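# Place the orange cup upright in the black bowl

## Task

Put the orange cup into the black bowl so that it stands on its base with its opening facing up, and leave it steady there without the robot holding it.

## Robot and tools

Robot: two arms, left_arm and right_arm, each ending in a five-finger hand (the right arm has a right hand, the left arm its mirror image). Base positions in the scene frame: left_arm at (+0.030, +0.330, 0) m, turned very slightly (quat_wxyz +1.000, 0, 0, -0.012); right_arm at (+0.016, -0.260, -0.002) m, unrotated. A post stands behind the arms. Loose objects may get a brief shove now and then. Nothing may end up off the table.

Frames. Scene frame: origin at table-top height, halfway between the nominal bases; +x points out over the table, +z up, +y toward the left_arm side (not image left). Fixed cameras and the table use the scene frame. Each arm's reported hand pose, velocities, targets and wrist-camera pose use that arm's own base frame, and pose offsets run along that arm's base axes, with rotations turning about the current Hand target position.

Hand point: a spot fixed to the palm, 0.05 m in front of it and 0.15 m along the fingers from the wrist mount. Its +z runs along straight fingers, +y out of the palm, +x across the palm away from the thumb on the right hand (toward the thumb on the left hand). Straight fingertips reach 0.06-0.07 m past the point; finger centre lines sit 0.06 m behind it along -y. A wrist bracket on the little-finger side can strike things.

execute_actions(actions, cameras). actions is a list of actions; each action is a table of 1 to 15 rows, one row per 1/30 s step; a short table repeats its final row until 15 steps. Every row is one flat list of 28 numbers, all in [-1, 1], covering both arms even if one is idle: left dx, dy, dz, rx, ry, rz; left little, ring, middle, index, thumb_bend, thumb_turn; left force_limit, speed; then the same 14 for the right arm. The six pose numbers are an offset (not a pose) from that arm's Hand target as it stood when the action began; every row in the action counts from that same start, so repeating an offset moves further. Scale: 1.0 = 0.6 m or 180 degrees; rx, ry, rz form one rotation vector. Six zeros means no new pose request. The six finger numbers are absolute targets: +1 open/straight, -1 closed; thumb_turn +1 beside the palm, -1 swung in front of it opposite the fingers. force_limit maps -1..+1 linearly to about 0..10 N at the fingertip (0..15 N for the two thumb motors). speed rises linearly from nearly 0 at -1 to full at +0.48 and stays full above; use -0.94 or lower for a gentle close. There is no 'no change' value for the hand: repeat the last eight hand numbers you actually sent (before any were sent, use hand_measured plus hand_force_limit and hand_speed). cameras: list of names, ["all"], or []; default shows images only when actions is empty.

move(target, speed, blend, blocking, cameras). target is one 28-number row or a list of up to 15 rows, same layout; every row's pose numbers are offsets from the Hand targets at the move's start, not from the previous row. Hand numbers of the first row are sent at the outset; later rows' hand numbers are sent when that waypoint is reached and everything is at rest. Paths are straight lines, all arms finishing together, capped at 10 s total. speed: m/s, 0.002 to 4.3, default 0.25 (turn rate up to twice that in rad/s), one value or one per waypoint. blend: corner rounding radius in m, 0 (default) stops at each waypoint. blocking=false returns after about 0.5 s while the move continues. No obstacle avoidance; faster moves lag, overshoot and hit harder. The result adds a move: line such as done, off_target, moving, held or fault, plus limits (paced = pose clipped, held = steps withheld).

wait(seconds 0-3600, cameras): lets time pass, sending nothing; ends early if a running move ends. stop(cameras): brakes the current move. zoom_image(camera, region): camera is cam_high, cam_low, cam_left_wrist or cam_right_wrist; region [x0, y0, x1, y1] in pixels of the latest image, at most 504 wide and tall. show_instructions(): shows the reference pages. finished_scene(scene=1): ends the scene for good.

Results: end_effector_position (m) and end_effector_quat_wxyz per arm in its base frame; Hand target (last commanded pose after clipping, the base for the next offset); joint positions, velocities (may be omitted when just noise), torques (offset, scaled, noisy; numbers 3 and 4 wrap at ±28 N m); motor temperatures; per hand, six values each of hand_measured (position on the command scale), hand_stopped_by (moving, target, force, stalled, fault) and hand_load_n (fingertip load, positive when pushed open; near 0 after a lost grip). Cameras are 896x504 each; calibration is given but may be off by several mm or a few pixels.

Behaviour to expect: orientation commands are limited to 40 degrees from the measured orientation per step. Friction and gravity often leave the hand 1-3 cm (sometimes 5 cm) short, usually low; this is not contact. A later execute_actions call, even with zero offsets, re-requests the target; otherwise send the remaining gap as an offset. A blocked arm keeps pressing until commanded back past its hand point. Grasping: with the thumb turned in front, the hand wraps objects about 0.035-0.065 m thick; thumb tip against index pad can pinch light objects up to about 0.08 m. A finger motor runs until target or force_limit, then locks; to squeeze harder raise force_limit and send a more-closed target; to release send a more-open one.

Avoid: dropping the cup even a little, letting go while it moves, fast impacts, hard pushes on fixed or heavy items, bringing the two hands or their links together (can fail the scene), excessive finger loads, and holding stretched or loaded poses so long that motors overheat (at 100 °C the arm goes limp for 30-60 s). Joint ranges (rad): waist ±2.880, shoulder 0-3.142, elbow 0-3.019, wrist pitch -1.693 to 1.571, wrist yaw ±1.571, wrist roll ±2.094.

Each tool is called after "Call:" by a JSON object that holds its "api" and its "payload".

Reference images:

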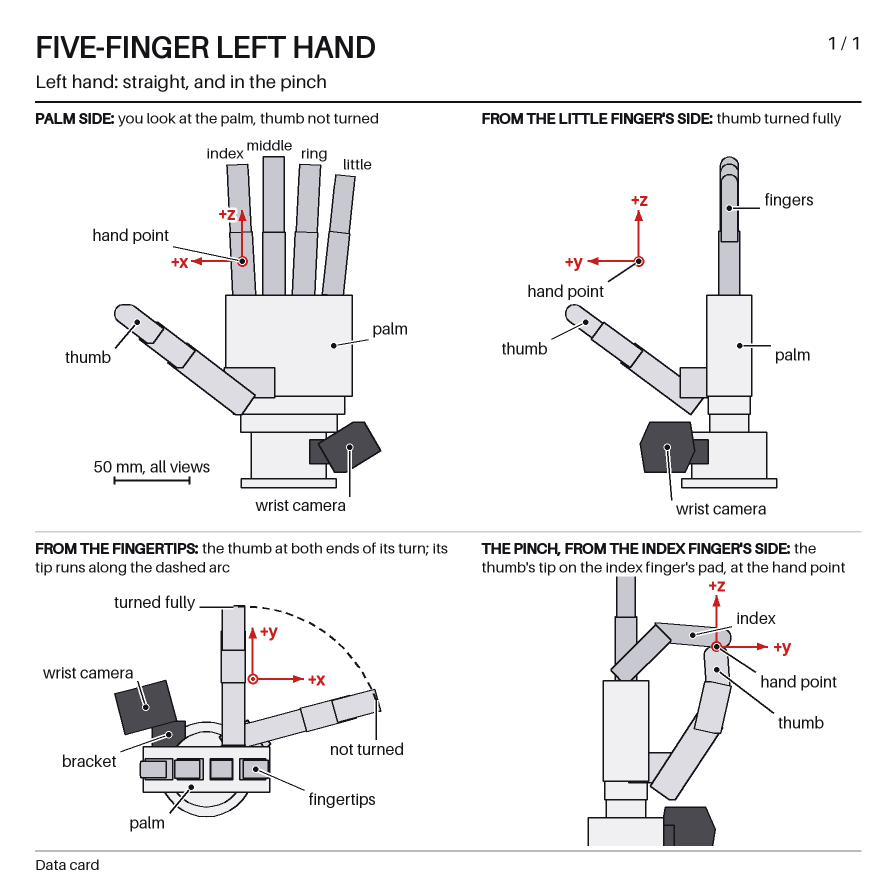

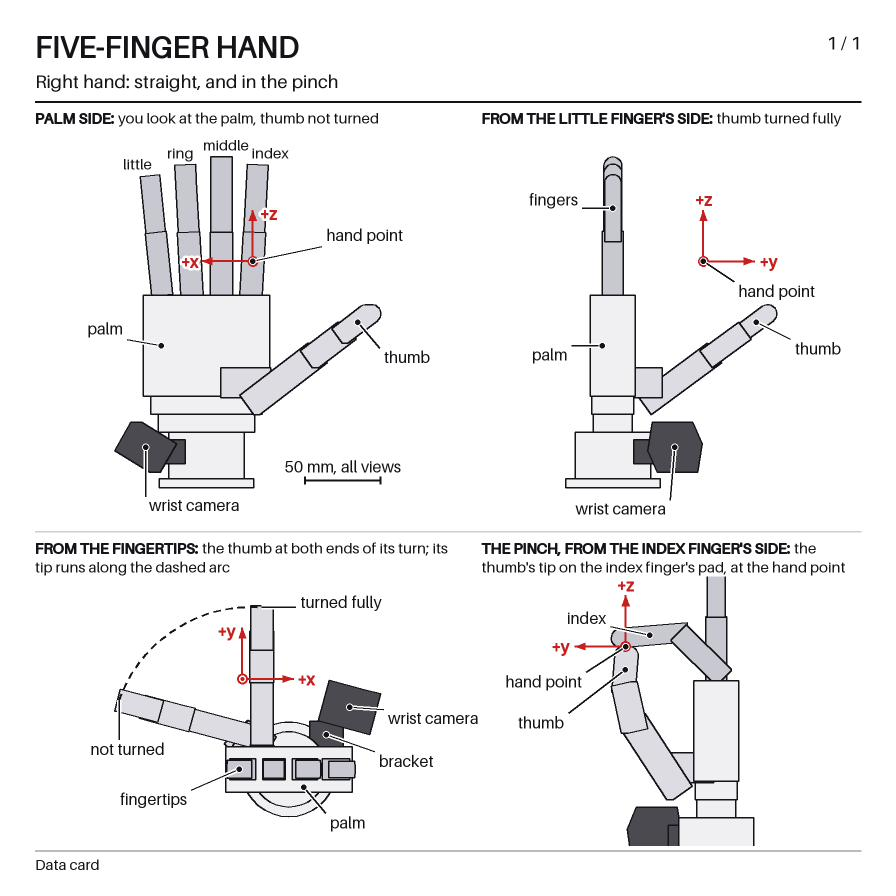

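## Session

Call:
{"api": "execute_actions", "payload": {"actions": []}}

Scene clock: 0.00 s.
left_arm: end_effector_position=(+0.2743, +0.1058, +0.2650) hand_measured=(+1.000, +1.000, +1.000, +1.000, +1.000, +1.000) hand_load_n=(+0.0, +0.0, +0.0, +0.0, +0.0, +0.0) hand_stopped_by=(target, target, target, target, target, target) hand_force_limit=0.00 hand_speed=-0.80 end_effector_quat_wxyz=(-0.128, +0.854, +0.322, +0.388) | right_arm: end_effector_position=(+0.4095, +0.2526, +0.1660) hand_measured=(+1.000, +1.000, +1.000, +1.000, +1.000, +1.000) hand_load_n=(+0.0, +0.0, +0.0, +0.0, +0.0, +0.0) hand_stopped_by=(target, target, target, target, target, target) hand_force_limit=0.00 hand_speed=-0.80 end_effector_quat_wxyz=(+0.148, +0.810, +0.228, +0.520)
Joint positions: left_arm=[0.412 0.362 0.604 -0.988 -0.199 -1.793] | right_arm=[0.948 1.415 0.777 -0.029 0.834 -1.595]
Joint velocities: within noise
Joint torques (N m): no reading
Motor temperatures (°C): left_arm=[26 30 26 27 26 26] | right_arm=[33 29 25 25 29 26]
Heat: left arm: hottest shoulder 30 °C; right arm: hottest waist 33 °C.
Hand target: left_arm +0.2764, +0.1062, +0.2804; -0.128, +0.848, +0.321, +0.401 | right_arm +0.4147, +0.2597, +0.1791; +0.139, +0.807, +0.219, +0.531

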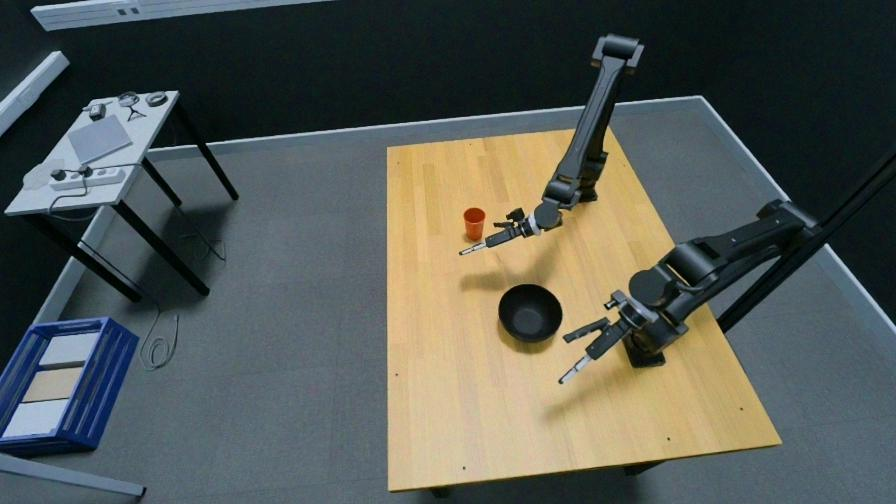

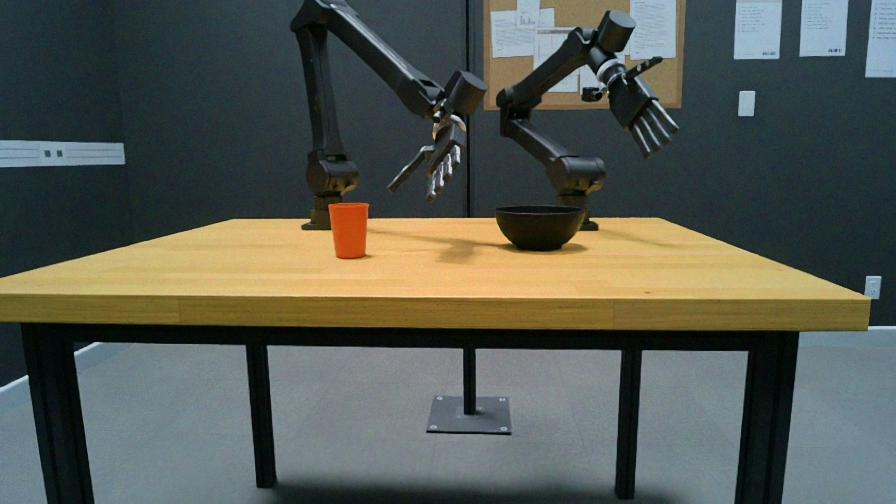

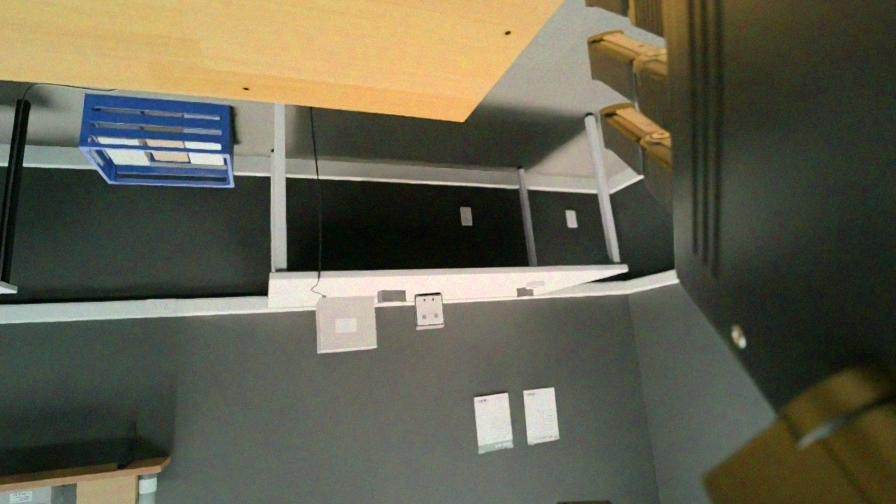

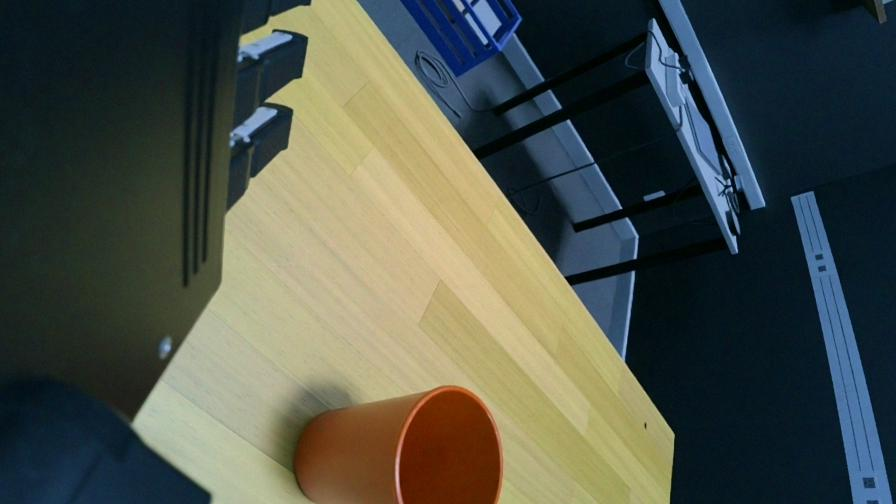

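Call:
{"api": "zoom_image", "payload": {"camera": "cam_high", "region": [430, 180, 630, 380]}}

Call:
{"api": "zoom_image", "payload": {"camera": "cam_low", "region": [300, 100, 700, 300]}}

Call:
{"api": "move", "payload": {"target": [[0,0,0,0,0,0,1,1,1,1,1,1,0,-0.8,0,0,0.17,0,0,0,1,1,1,1,1,-1,0,-0.3],[0,0,0,0,0,0,1,1,1,1,1,1,0,-0.8,-0.03,-0.12,0.2,0.533,0.151,-0.273,1,1,1,1,1,-1,0,-0.3]], "blend": [0.03,0], "speed": 0.25, "cameras": ["all"]}}

Scaled by 2.520.

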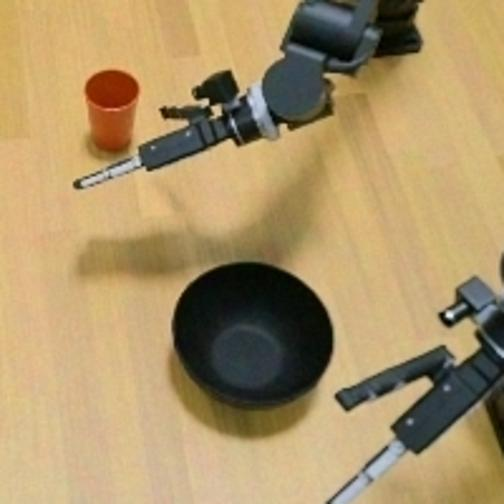

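Scaled by 1.260.

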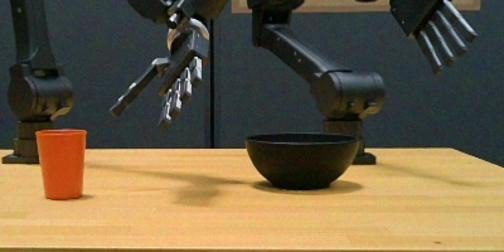

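Scene clock: 167.97 s.
left_arm: end_effector_position=(+0.2743, +0.1058, +0.2650) hand_measured=(+1.000, +1.000, +1.000, +1.000, +1.000, +1.000) hand_load_n=(+0.0, +0.0, +0.0, +0.0, +0.0, +0.0) hand_stopped_by=(target, target, target, target, target, target) hand_force_limit=0.00 hand_speed=-0.80 end_effector_quat_wxyz=(-0.128, +0.854, +0.322, +0.388) | right_arm: end_effector_position=(+0.3940, +0.1896, +0.2888) hand_measured=(+1.000, +1.000, +1.000, +1.000, +1.000, -1.000) hand_load_n=(+0.0, +0.0, +0.0, +0.0, +0.0, +0.0) hand_stopped_by=(target, target, target, target, target, target) hand_force_limit=0.00 hand_speed=-0.30 end_effector_quat_wxyz=(-0.333, +0.753, -0.514, +0.238)
Joint positions: left_arm=[0.412 0.362 0.604 -0.988 -0.199 -1.793] | right_arm=[0.391 1.055 1.105 -0.778 0.029 0.006]
Joint torques (N m): left_arm=[1.79 1.08 11.58 1.73 0.02 -0.13] | right_arm=[-0.26 -6.53 11.49 1.28 -0.05 0.04]
Motor temperatures (°C): left_arm=[25 30 37 27 25 25] | right_arm=[32 30 32 24 29 25]
Heat: left arm: hottest elbow 37 °C; right arm: hottest waist 32 °C.
Hand target: left_arm +0.2764, +0.1062, +0.2804; -0.128, +0.848, +0.321, +0.401 | right_arm +0.3967, +0.1877, +0.2991; -0.346, +0.742, -0.521, +0.243
Off the commanded pose: left_arm 0.016 m, 2 deg | right_arm 0.011 m, 2 deg.
move: off_target (right_arm)
cam_right_wrist: T_world_to_cam=[[-0.49318, -0.50473, -0.70854, 0.49413], [-0.80048, 0.5822, 0.14244, 0.16381], [0.34061, 0.63741, -0.69115, 0.06439]] pos_world=[0.35289, 0.113, 0.37128]

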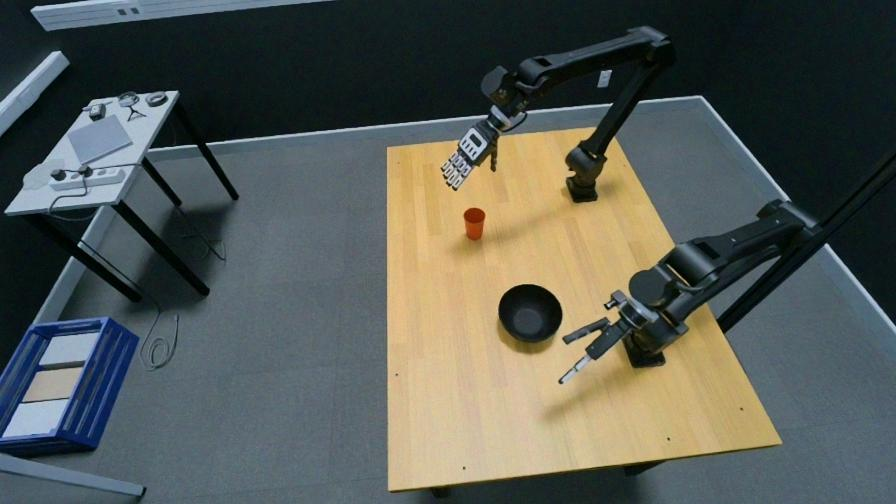

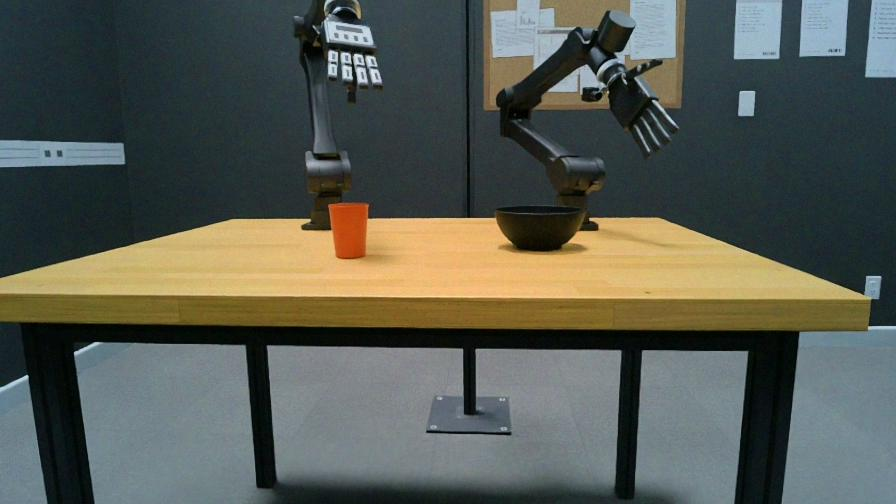

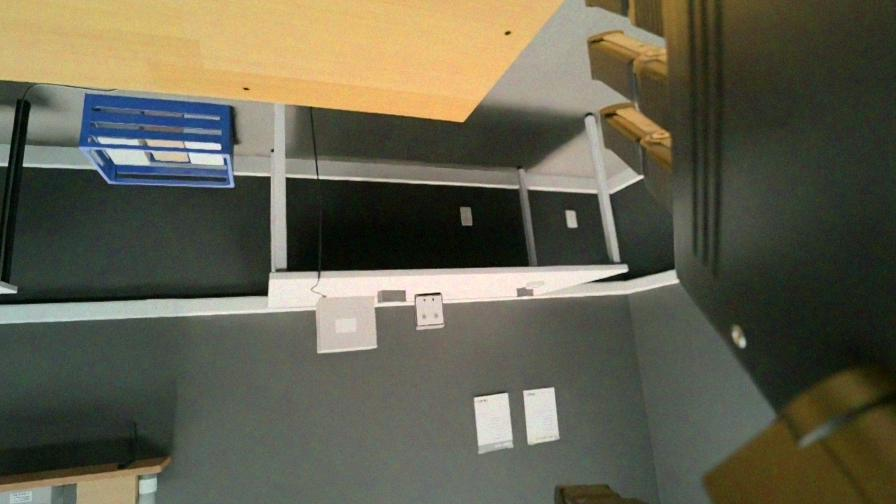

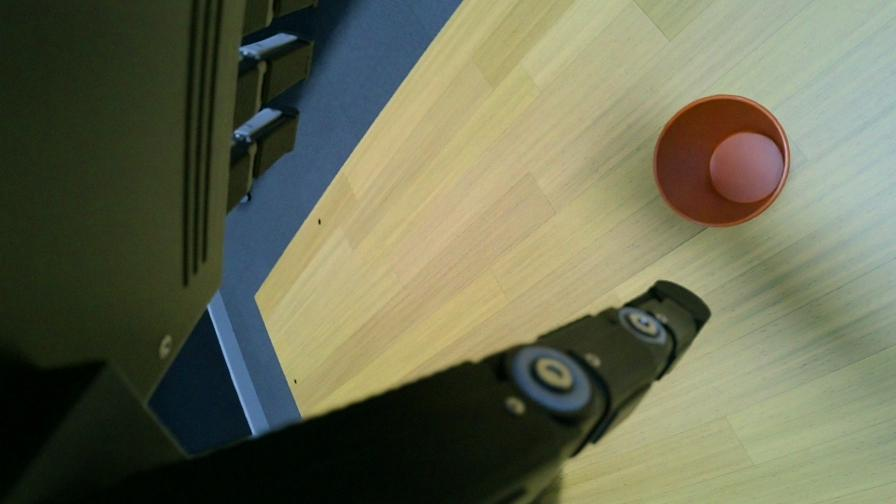

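Call:
{"api": "move", "payload": {"target": [0,0,0,0,0,0,1,1,1,1,1,1,0,-0.8,0.023,-0.008,-0.217,0,0,0,1,1,1,1,1,-1,0,-0.3], "speed": 0.15, "cameras": ["cam_high","cam_low","cam_right_wrist"]}}

Scene clock: 204.77 s.
left_arm: end_effector_position=(+0.2743, +0.1058, +0.2650) hand_measured=(+1.000, +1.000, +1.000, +1.000, +1.000, +1.000) hand_load_n=(+0.0, +0.0, +0.0, +0.0, +0.0, +0.0) hand_stopped_by=(target, target, target, target, target, target) hand_force_limit=0.00 hand_speed=-0.80 end_effector_quat_wxyz=(-0.128, +0.854, +0.322, +0.388) | right_arm: end_effector_position=(+0.4022, +0.1848, +0.1634) hand_measured=(+1.000, +1.000, +1.000, +1.000, +1.000, -1.000) hand_load_n=(+0.0, +0.0, +0.0, +0.0, +0.0, +0.0) hand_stopped_by=(target, target, target, target, target, target) hand_force_limit=0.00 hand_speed=-0.30 end_effector_quat_wxyz=(-0.338, +0.748, -0.520, +0.236)
Joint positions: left_arm=[0.412 0.362 0.604 -0.988 -0.199 -1.793] | right_arm=[0.365 1.112 0.808 -0.416 0.009 0.006]
Joint torques (N m): left_arm=[1.85 1.14 11.56 1.76 0.03 -0.15] | right_arm=[-0.32 -5.6 11.36 1.5 -0.07 -0.13]
Heat: left arm: hottest elbow 37 °C; right arm: hottest elbow 34 °C.
Hand target: left_arm +0.2764, +0.1062, +0.2804; -0.128, +0.848, +0.321, +0.401 | right_arm +0.4105, +0.1830, +0.1690; -0.346, +0.742, -0.521, +0.243
Off the commanded pose: left_arm 0.016 m, 2 deg | right_arm 0.010 m, 1 deg.
move: done
cam_right_wrist: T_world_to_cam=[[-0.49791, -0.48781, -0.71703, 0.40711], [-0.79414, 0.58869, 0.15096, 0.18582], [0.34847, 0.64458, -0.6805, -0.02837]] pos_world=[0.36016, 0.10749, 0.24455]

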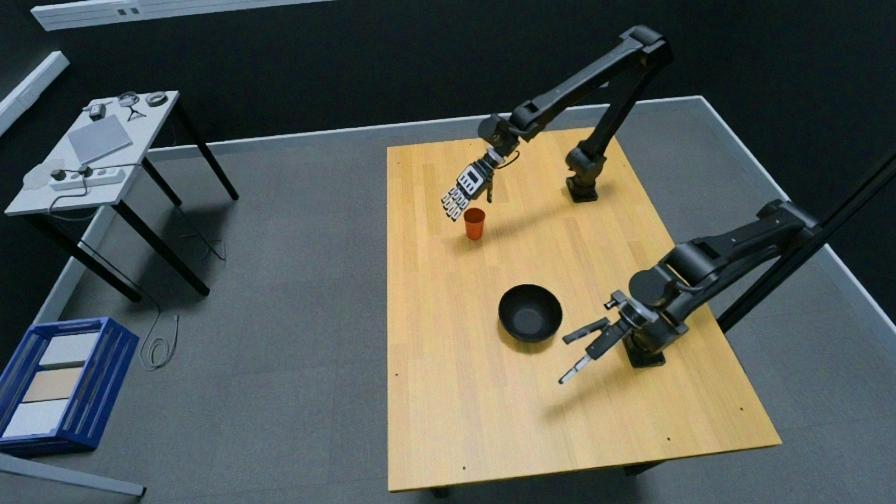

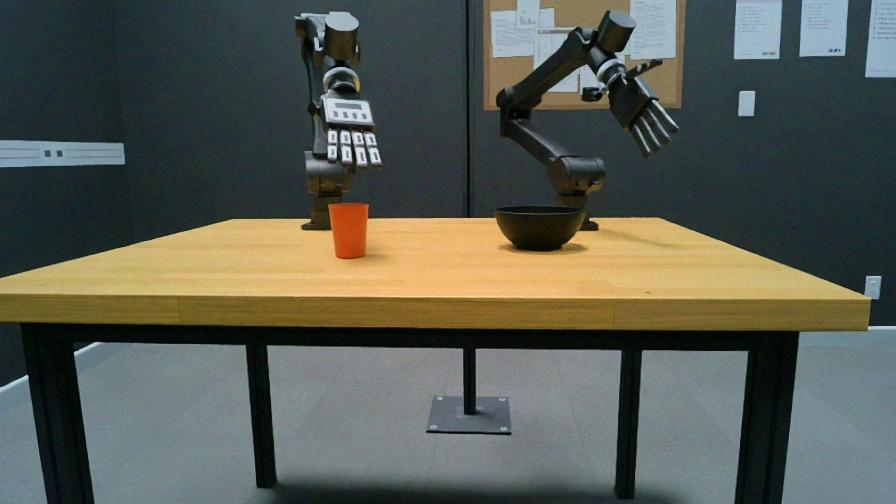

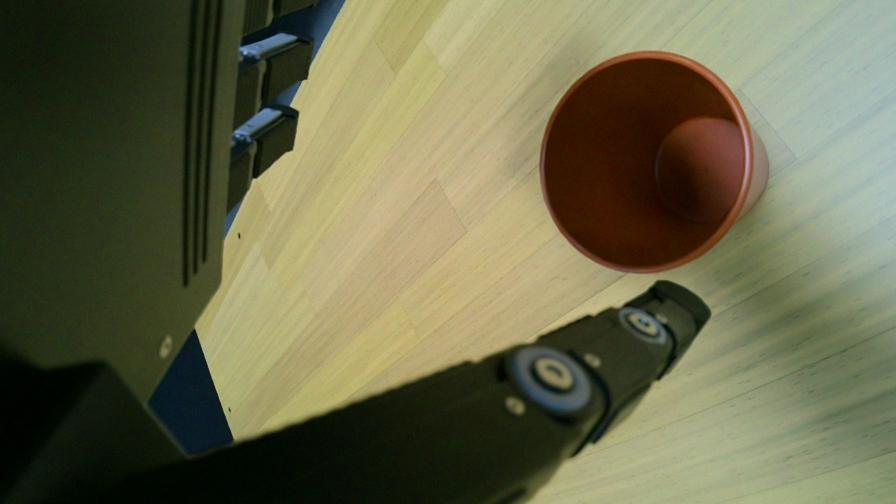

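Call:
{"api": "move", "payload": {"target": [0,0,0,0,0,0,1,1,1,1,1,1,0,-0.8,-0.0035,-0.0298,-0.05,0.0114,-0.0313,0,1,1,1,1,1,-1,0,-0.3], "speed": 0.08, "cameras": ["cam_high","cam_low","cam_right_wrist"]}}

Scene clock: 253.47 s.
left_arm: end_effector_position=(+0.2743, +0.1058, +0.2650) hand_measured=(+1.000, +1.000, +1.000, +1.000, +1.000, +1.000) hand_load_n=(+0.0, +0.0, +0.0, +0.0, +0.0, +0.0) hand_stopped_by=(target, target, target, target, target, target) hand_force_limit=0.00 hand_speed=-0.80 end_effector_quat_wxyz=(-0.128, +0.854, +0.322, +0.388) | right_arm: end_effector_position=(+0.4018, +0.1687, +0.1278) hand_measured=(+1.000, +1.000, +1.000, +1.000, +1.000, -1.000) hand_load_n=(+0.0, +0.0, +0.0, +0.0, +0.0, +0.0) hand_stopped_by=(target, target, target, target, target, target) hand_force_limit=0.00 hand_speed=-0.30 end_effector_quat_wxyz=(-0.374, +0.728, -0.515, +0.256)
Joint positions: left_arm=[0.412 0.362 0.604 -0.988 -0.199 -1.793] | right_arm=[0.314 1.097 0.653 -0.187 -0.033 -0.009]
Joint torques (N m): left_arm=[1.96 0.79 11.52 1.77 0 -0.13] | right_arm=[-0.44 -6.48 10.61 1.58 -0.09 -0.27]
Heat: left arm: hottest elbow 38 °C; right arm: hottest elbow 34 °C.
Hand target: left_arm +0.2764, +0.1062, +0.2804; -0.128, +0.848, +0.321, +0.401 | right_arm +0.4084, +0.1650, +0.1388; -0.384, +0.723, -0.508, +0.269
Off the commanded pose: left_arm 0.016 m, 2 deg | right_arm 0.013 m, 2 deg.
move: off_target (right_arm)
cam_right_wrist: T_world_to_cam=[[-0.44284, -0.45126, -0.77476, 0.35262], [-0.7992, 0.59035, 0.11297, 0.207], [0.4064, 0.66922, -0.62208, -0.07683]] pos_world=[0.35282, 0.08834, 0.20201]

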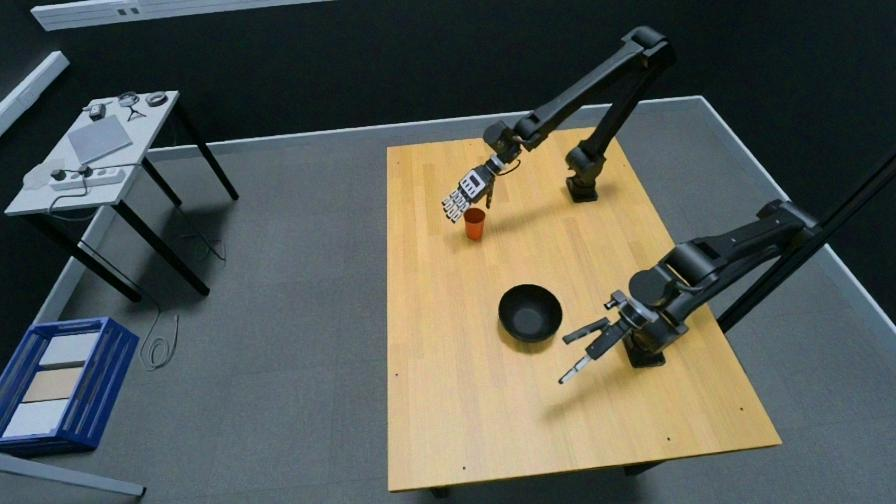

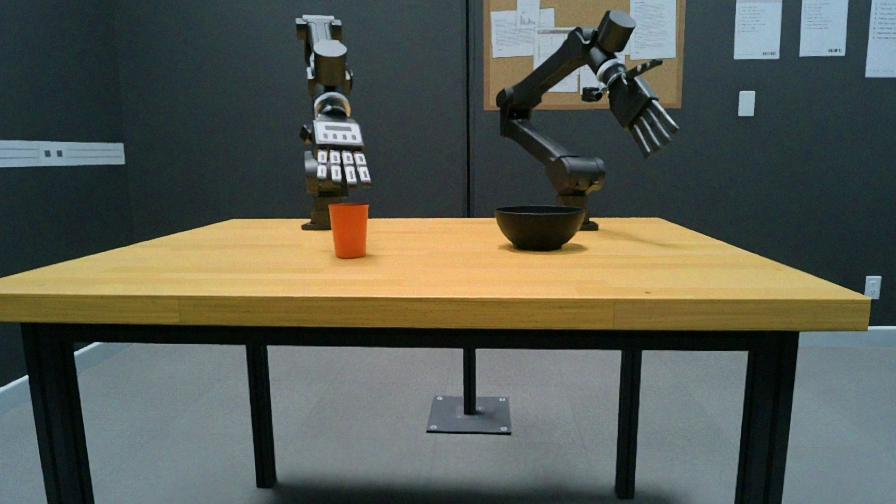

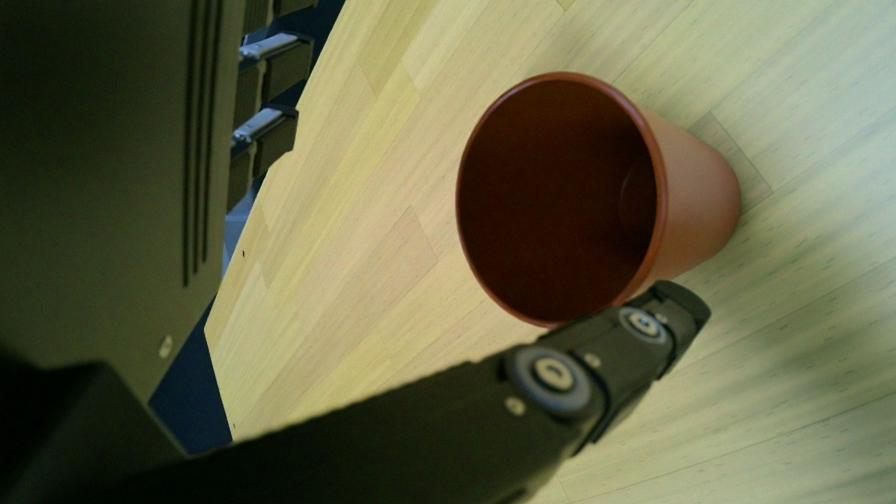

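Call:
{"api": "move", "payload": {"target": [0,0,0,0,0,0,1,1,1,1,1,1,0,-0.8,0,-0.0085,-0.0367,0,0,0,1,1,1,1,1,-1,0,-0.3], "speed": 0.06, "cameras": ["cam_low","cam_right_wrist"]}}

Scene clock: 271.20 s.
left_arm: end_effector_position=(+0.2743, +0.1058, +0.2650) hand_measured=(+1.000, +1.000, +1.000, +1.000, +1.000, +1.000) hand_load_n=(+0.0, +0.0, +0.0, +0.0, +0.0, +0.0) hand_stopped_by=(target, target, target, target, target, target) hand_force_limit=0.00 hand_speed=-0.80 end_effector_quat_wxyz=(-0.128, +0.854, +0.322, +0.388) | right_arm: end_effector_position=(+0.4019, +0.1636, +0.1154) hand_measured=(+1.000, +1.000, +1.000, +1.000, +1.000, -1.000) hand_load_n=(+0.0, +0.0, +0.0, +0.0, +0.0, +0.0) hand_stopped_by=(target, target, target, target, target, target) hand_force_limit=0.00 hand_speed=-0.30 end_effector_quat_wxyz=(-0.382, +0.724, -0.512, +0.262)
Joint positions: left_arm=[0.412 0.362 0.604 -0.988 -0.199 -1.793] | right_arm=[0.298 1.104 0.609 -0.113 -0.046 -0.017]
Joint torques (N m): left_arm=[1.96 1.2 11.62 1.78 0.02 -0.14] | right_arm=[-0.44 -4.42 10.41 1.62 -0.1 -0.28]
Heat: left arm: hottest elbow 38 °C; right arm: hottest elbow 33 °C.
Hand target: left_arm +0.2764, +0.1062, +0.2804; -0.128, +0.848, +0.321, +0.401 | right_arm +0.4085, +0.1599, +0.1170; -0.384, +0.723, -0.507, +0.269
Off the commanded pose: left_arm 0.016 m, 2 deg | right_arm 0.008 m, 1 deg.
move: done
cam_right_wrist: T_world_to_cam=[[-0.42562, -0.44526, -0.78778, 0.33434], [-0.80166, 0.58936, 0.10001, 0.21407], [0.41975, 0.67409, -0.60779, -0.08904]] pos_world=[0.35129, 0.08273, 0.18786]

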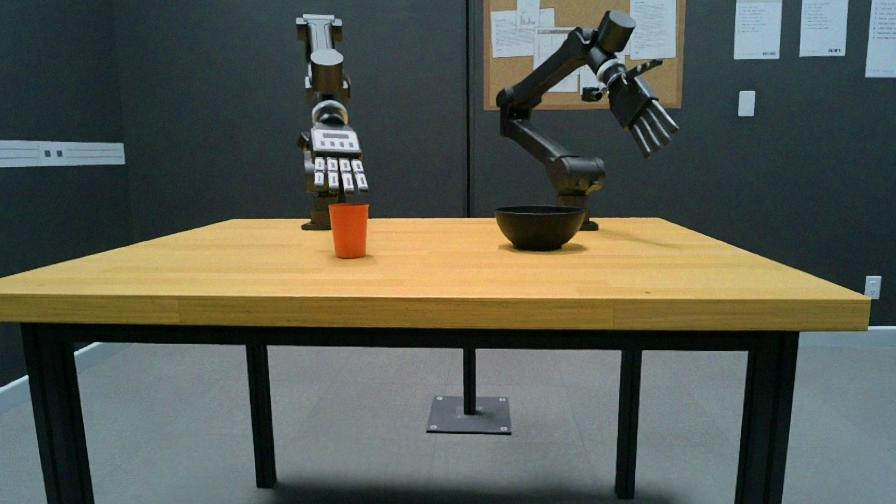

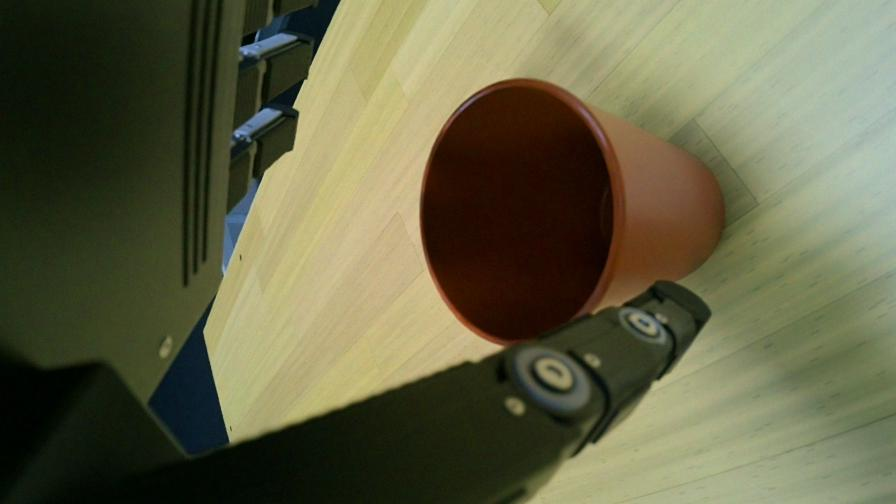

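Call:
{"api": "move", "payload": {"target": [0,0,0,0,0,0,1,1,1,1,1,1,0,-0.8,-0.0015,-0.0005,-0.053,0,0,0,1,1,1,1,1,-1,0,-0.3], "speed": 0.06, "cameras": ["cam_low","cam_right_wrist"]}}

Scene clock: 288.43 s.
left_arm: end_effector_position=(+0.2743, +0.1058, +0.2650) hand_measured=(+1.000, +1.000, +1.000, +1.000, +1.000, +1.000) hand_load_n=(+0.0, +0.0, +0.0, +0.0, -0.5, +0.0) hand_stopped_by=(target, target, target, target, target, target) hand_force_limit=0.00 hand_speed=-0.80 end_effector_quat_wxyz=(-0.128, +0.854, +0.322, +0.388) | right_arm: end_effector_position=(+0.4009, +0.1633, +0.0832) hand_measured=(+1.000, +1.000, +1.000, +1.000, +1.000, -1.000) hand_load_n=(+0.0, +0.0, +0.0, +0.5, +0.0, +0.0) hand_stopped_by=(target, target, target, target, target, target) hand_force_limit=0.00 hand_speed=-0.30 end_effector_quat_wxyz=(-0.382, +0.724, -0.512, +0.261)
Joint positions: left_arm=[0.412 0.362 0.604 -0.988 -0.199 -1.793] | right_arm=[0.298 1.165 0.553 0.003 -0.046 -0.018]
Joint torques (N m): left_arm=[2.08 1.08 11.62 1.77 0.03 -0.12] | right_arm=[-0.38 -4.72 9.85 1.66 -0.1 -0.27]
Heat: left arm: hottest elbow 38 °C; right arm: hottest waist 32 °C.
Hand target: left_arm +0.2764, +0.1062, +0.2804; -0.128, +0.848, +0.321, +0.401 | right_arm +0.4076, +0.1596, +0.0851; -0.384, +0.723, -0.507, +0.269
Off the commanded pose: left_arm 0.016 m, 2 deg | right_arm 0.008 m, 1 deg.
move: done
cam_right_wrist: T_world_to_cam=[[-0.42633, -0.44583, -0.78707, 0.30872], [-0.80169, 0.58923, 0.10048, 0.21668], [0.41897, 0.67382, -0.60862, -0.10755]] pos_world=[0.35039, 0.08243, 0.15576]

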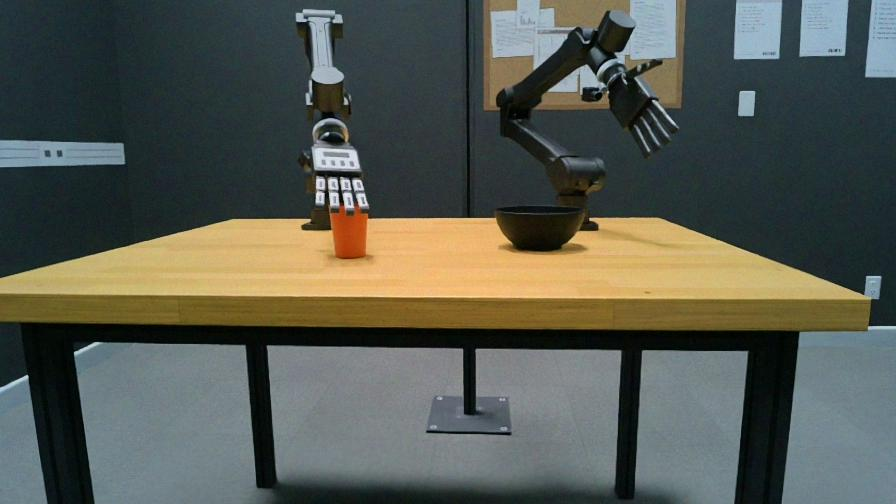

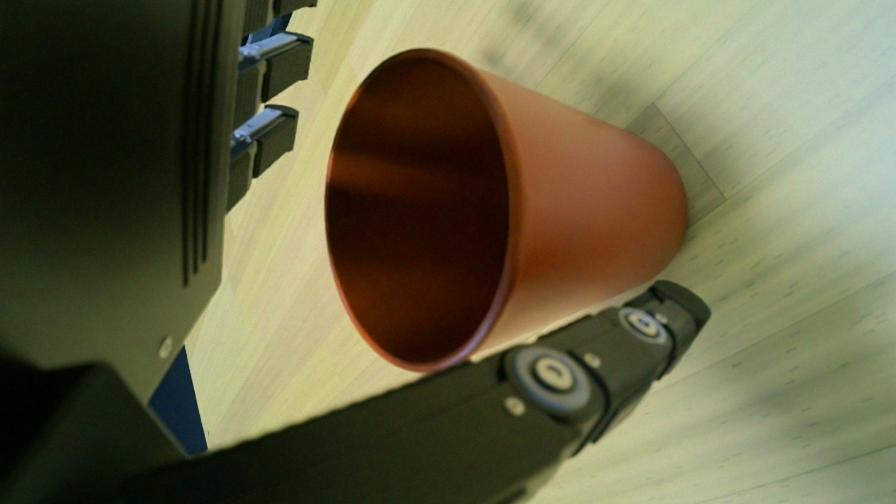

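Call:
{"api": "move", "payload": {"target": [0,0,0,0,0,0,1,1,1,1,1,1,0,-0.8,0.0105,0.0003,0,0,0,0,1,1,1,1,1,-1,0,-0.3], "speed": 0.03, "cameras": ["cam_low","cam_right_wrist"]}}

Scene clock: 298.63 s.
left_arm: end_effector_position=(+0.2743, +0.1058, +0.2650) hand_measured=(+1.000, +1.000, +1.000, +1.000, +1.000, +1.000) hand_load_n=(+0.0, +0.0, +0.0, +0.0, +0.0, +0.0) hand_stopped_by=(target, target, target, target, target, target) hand_force_limit=0.00 hand_speed=-0.80 end_effector_quat_wxyz=(-0.128, +0.854, +0.322, +0.388) | right_arm: end_effector_position=(+0.4013, +0.1617, +0.0766) hand_measured=(+1.000, +1.000, +1.000, +1.000, +1.000, -1.000) hand_load_n=(+0.0, +0.0, +0.0, +0.0, +0.0, +0.0) hand_stopped_by=(target, target, target, target, target, target) hand_force_limit=0.00 hand_speed=-0.30 end_effector_quat_wxyz=(-0.377, +0.726, -0.514, +0.258)
Joint positions: left_arm=[0.412 0.362 0.604 -0.988 -0.199 -1.793] | right_arm=[0.293 1.183 0.553 0.006 -0.051 -0.02]
Joint torques (N m): left_arm=[2.26 1.08 11.56 1.76 0.04 -0.13] | right_arm=[-0.38 -4.89 10.97 1.69 -0.11 -0.31]
Heat: left arm: hottest elbow 38 °C; right arm: hottest waist 32 °C.
Hand target: left_arm +0.2764, +0.1062, +0.2804; -0.128, +0.848, +0.321, +0.401 | right_arm +0.4139, +0.1598, +0.0852; -0.384, +0.723, -0.507, +0.269
Off the commanded pose: left_arm 0.016 m, 2 deg | right_arm 0.015 m, 2 deg.
move: off_target (right_arm)
cam_right_wrist: T_world_to_cam=[[-0.43697, -0.44867, -0.77958, 0.3071], [-0.80008, 0.58991, 0.10895, 0.21718], [0.41101, 0.67134, -0.61675, -0.10645]] pos_world=[0.35171, 0.08113, 0.15009]

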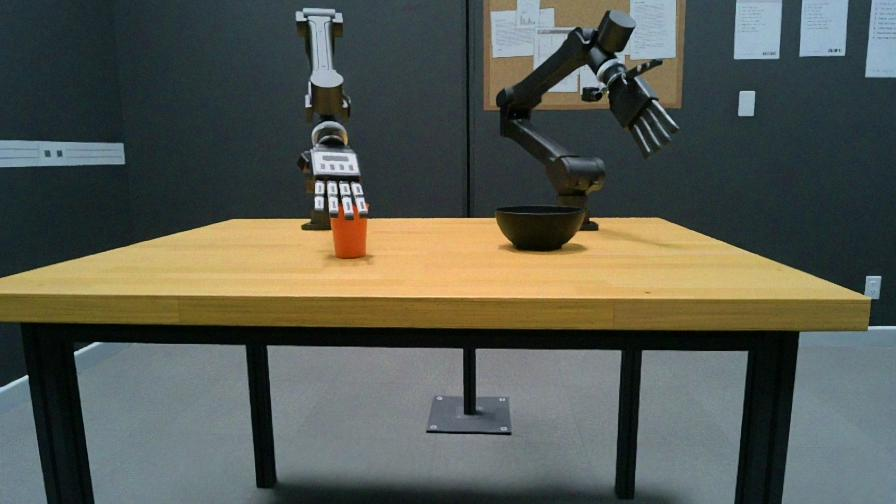

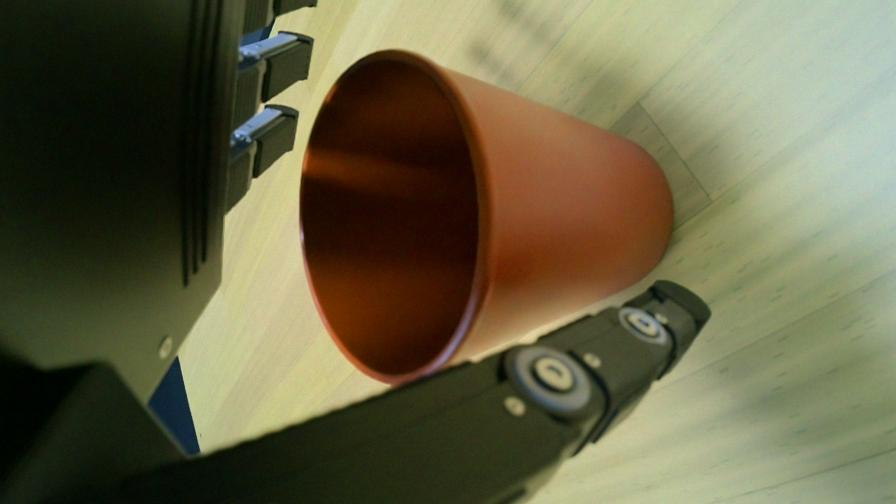

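Call:
{"api": "move", "payload": {"target": [0,0,0,0,0,0,1,1,1,1,1,1,0,-0.8,0.0085,-0.001,0.01,0,0,0,1,1,1,1,1,-1,0,-0.3], "speed": 0.05, "cameras": ["cam_right_wrist"]}}

Scene clock: 309.80 s.
left_arm: end_effector_position=(+0.2743, +0.1058, +0.2650) hand_measured=(+1.000, +1.000, +1.000, +1.000, +1.000, +1.000) hand_load_n=(+0.0, +0.0, +0.0, +0.0, -0.5, +0.0) hand_stopped_by=(target, target, target, target, target, target) hand_force_limit=0.00 hand_speed=-0.80 end_effector_quat_wxyz=(-0.128, +0.854, +0.322, +0.388) | right_arm: end_effector_position=(+0.4019, +0.1599, +0.0766) hand_measured=(+1.000, +1.000, +1.000, +1.000, +1.000, -1.000) hand_load_n=(+0.0, +0.0, +0.0, +0.0, +0.0, +0.0) hand_stopped_by=(target, target, target, target, target, target) hand_force_limit=0.00 hand_speed=-0.30 end_effector_quat_wxyz=(-0.377, +0.726, -0.514, +0.258)
Joint positions: left_arm=[0.412 0.362 0.604 -0.988 -0.199 -1.793] | right_arm=[0.287 1.183 0.553 0.006 -0.056 -0.024]
Joint torques (N m): left_arm=[2.02 1.03 11.58 1.76 0.02 -0.11] | right_arm=[-0.44 -4.89 12.64 0.96 -0.1 -0.28]
Heat: left arm: hottest elbow 38 °C; right arm: hottest waist 32 °C.
Hand target: left_arm +0.2764, +0.1062, +0.2804; -0.128, +0.848, +0.321, +0.401 | right_arm +0.4189, +0.1593, +0.0912; -0.384, +0.723, -0.507, +0.269
Off the commanded pose: left_arm 0.016 m, 2 deg | right_arm 0.022 m, 2 deg.
move: off_target (right_arm)
cam_right_wrist: T_world_to_cam=[[-0.43694, -0.44853, -0.77968, 0.30654], [-0.80006, 0.58994, 0.10898, 0.21871], [0.41109, 0.67141, -0.61662, -0.10554]] pos_world=[0.35231, 0.07933, 0.15009]

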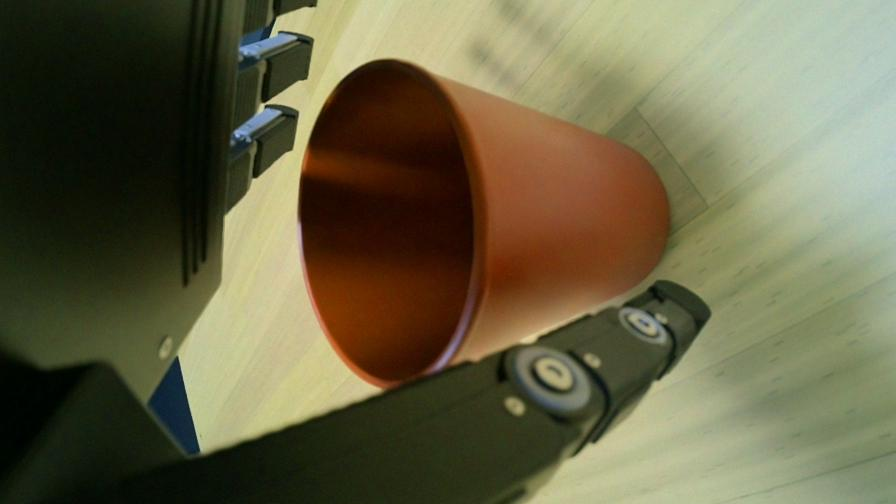

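Call:
{"api": "move", "payload": {"target": [0,0,0,0,0,0,1,1,1,1,1,1,0,-0.8,0,0,0,0,0,0,1,1,0.45,0.45,0.88,-1,-0.6,-0.6], "speed": 0.05, "cameras": ["cam_right_wrist","cam_low"]}}

Scene clock: 321.17 s.
left_arm: end_effector_position=(+0.2743, +0.1058, +0.2650) hand_measured=(+1.000, +1.000, +1.000, +1.000, +1.000, +1.000) hand_load_n=(+0.0, +0.0, -0.5, +0.0, +0.0, +0.0) hand_stopped_by=(target, target, target, target, target, target) hand_force_limit=0.00 hand_speed=-0.80 end_effector_quat_wxyz=(-0.128, +0.854, +0.322, +0.388) | right_arm: end_effector_position=(+0.4019, +0.1599, +0.0766) hand_measured=(+1.000, +1.000, +0.450, +0.450, +0.880, -1.000) hand_load_n=(+0.0, +0.0, +0.0, +0.0, +0.0, +0.0) hand_stopped_by=(target, target, target, target, target, target) hand_force_limit=-0.60 hand_speed=-0.60 end_effector_quat_wxyz=(-0.377, +0.726, -0.514, +0.258)
Joint positions: left_arm=[0.412 0.362 0.604 -0.988 -0.199 -1.793] | right_arm=[0.287 1.183 0.553 0.006 -0.056 -0.024]
Joint torques (N m): left_arm=[2.02 1.08 11.54 1.81 0.01 -0.12] | right_arm=[-0.38 -4.89 12.66 0.95 -0.1 -0.26]
Heat: left arm: hottest elbow 38 °C; right arm: hottest waist 32 °C.
Hand target: left_arm +0.2764, +0.1062, +0.2804; -0.128, +0.848, +0.321, +0.401 | right_arm +0.4189, +0.1592, +0.0912; -0.384, +0.723, -0.507, +0.269
Off the commanded pose: left_arm 0.016 m, 2 deg | right_arm 0.022 m, 2 deg.
move: done
cam_right_wrist: T_world_to_cam=[[-0.43671, -0.44886, -0.77962, 0.30644], [-0.80022, 0.58977, 0.1087, 0.21888], [0.41101, 0.67134, -0.61675, -0.10542]] pos_world=[0.35231, 0.07923, 0.15009]
Images, in order (width x height): cam_low 896x504, cam_right_wrist 896x504.

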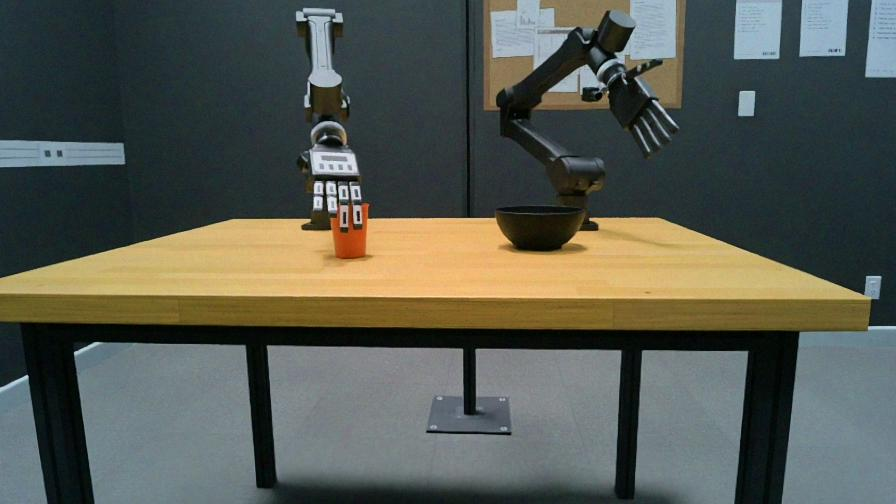

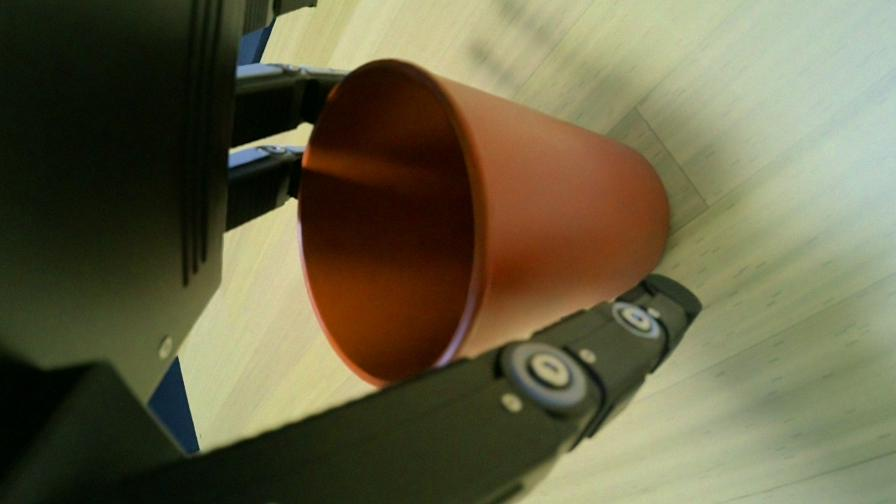

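Call:
{"api": "zoom_image", "payload": {"camera": "cam_right_wrist", "region": [440, 200, 740, 400]}}

Call:
{"api": "zoom_image", "payload": {"camera": "cam_low", "region": [290, 140, 410, 280]}}

Scaled by 1.680.

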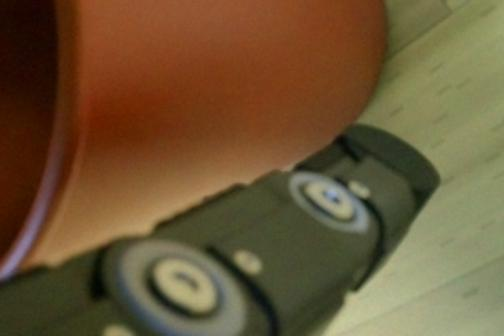

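Scaled by 3.600.

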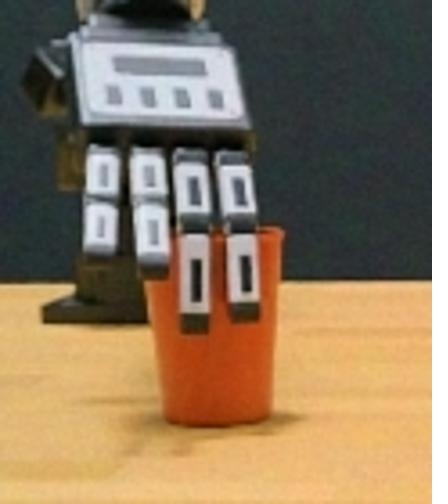

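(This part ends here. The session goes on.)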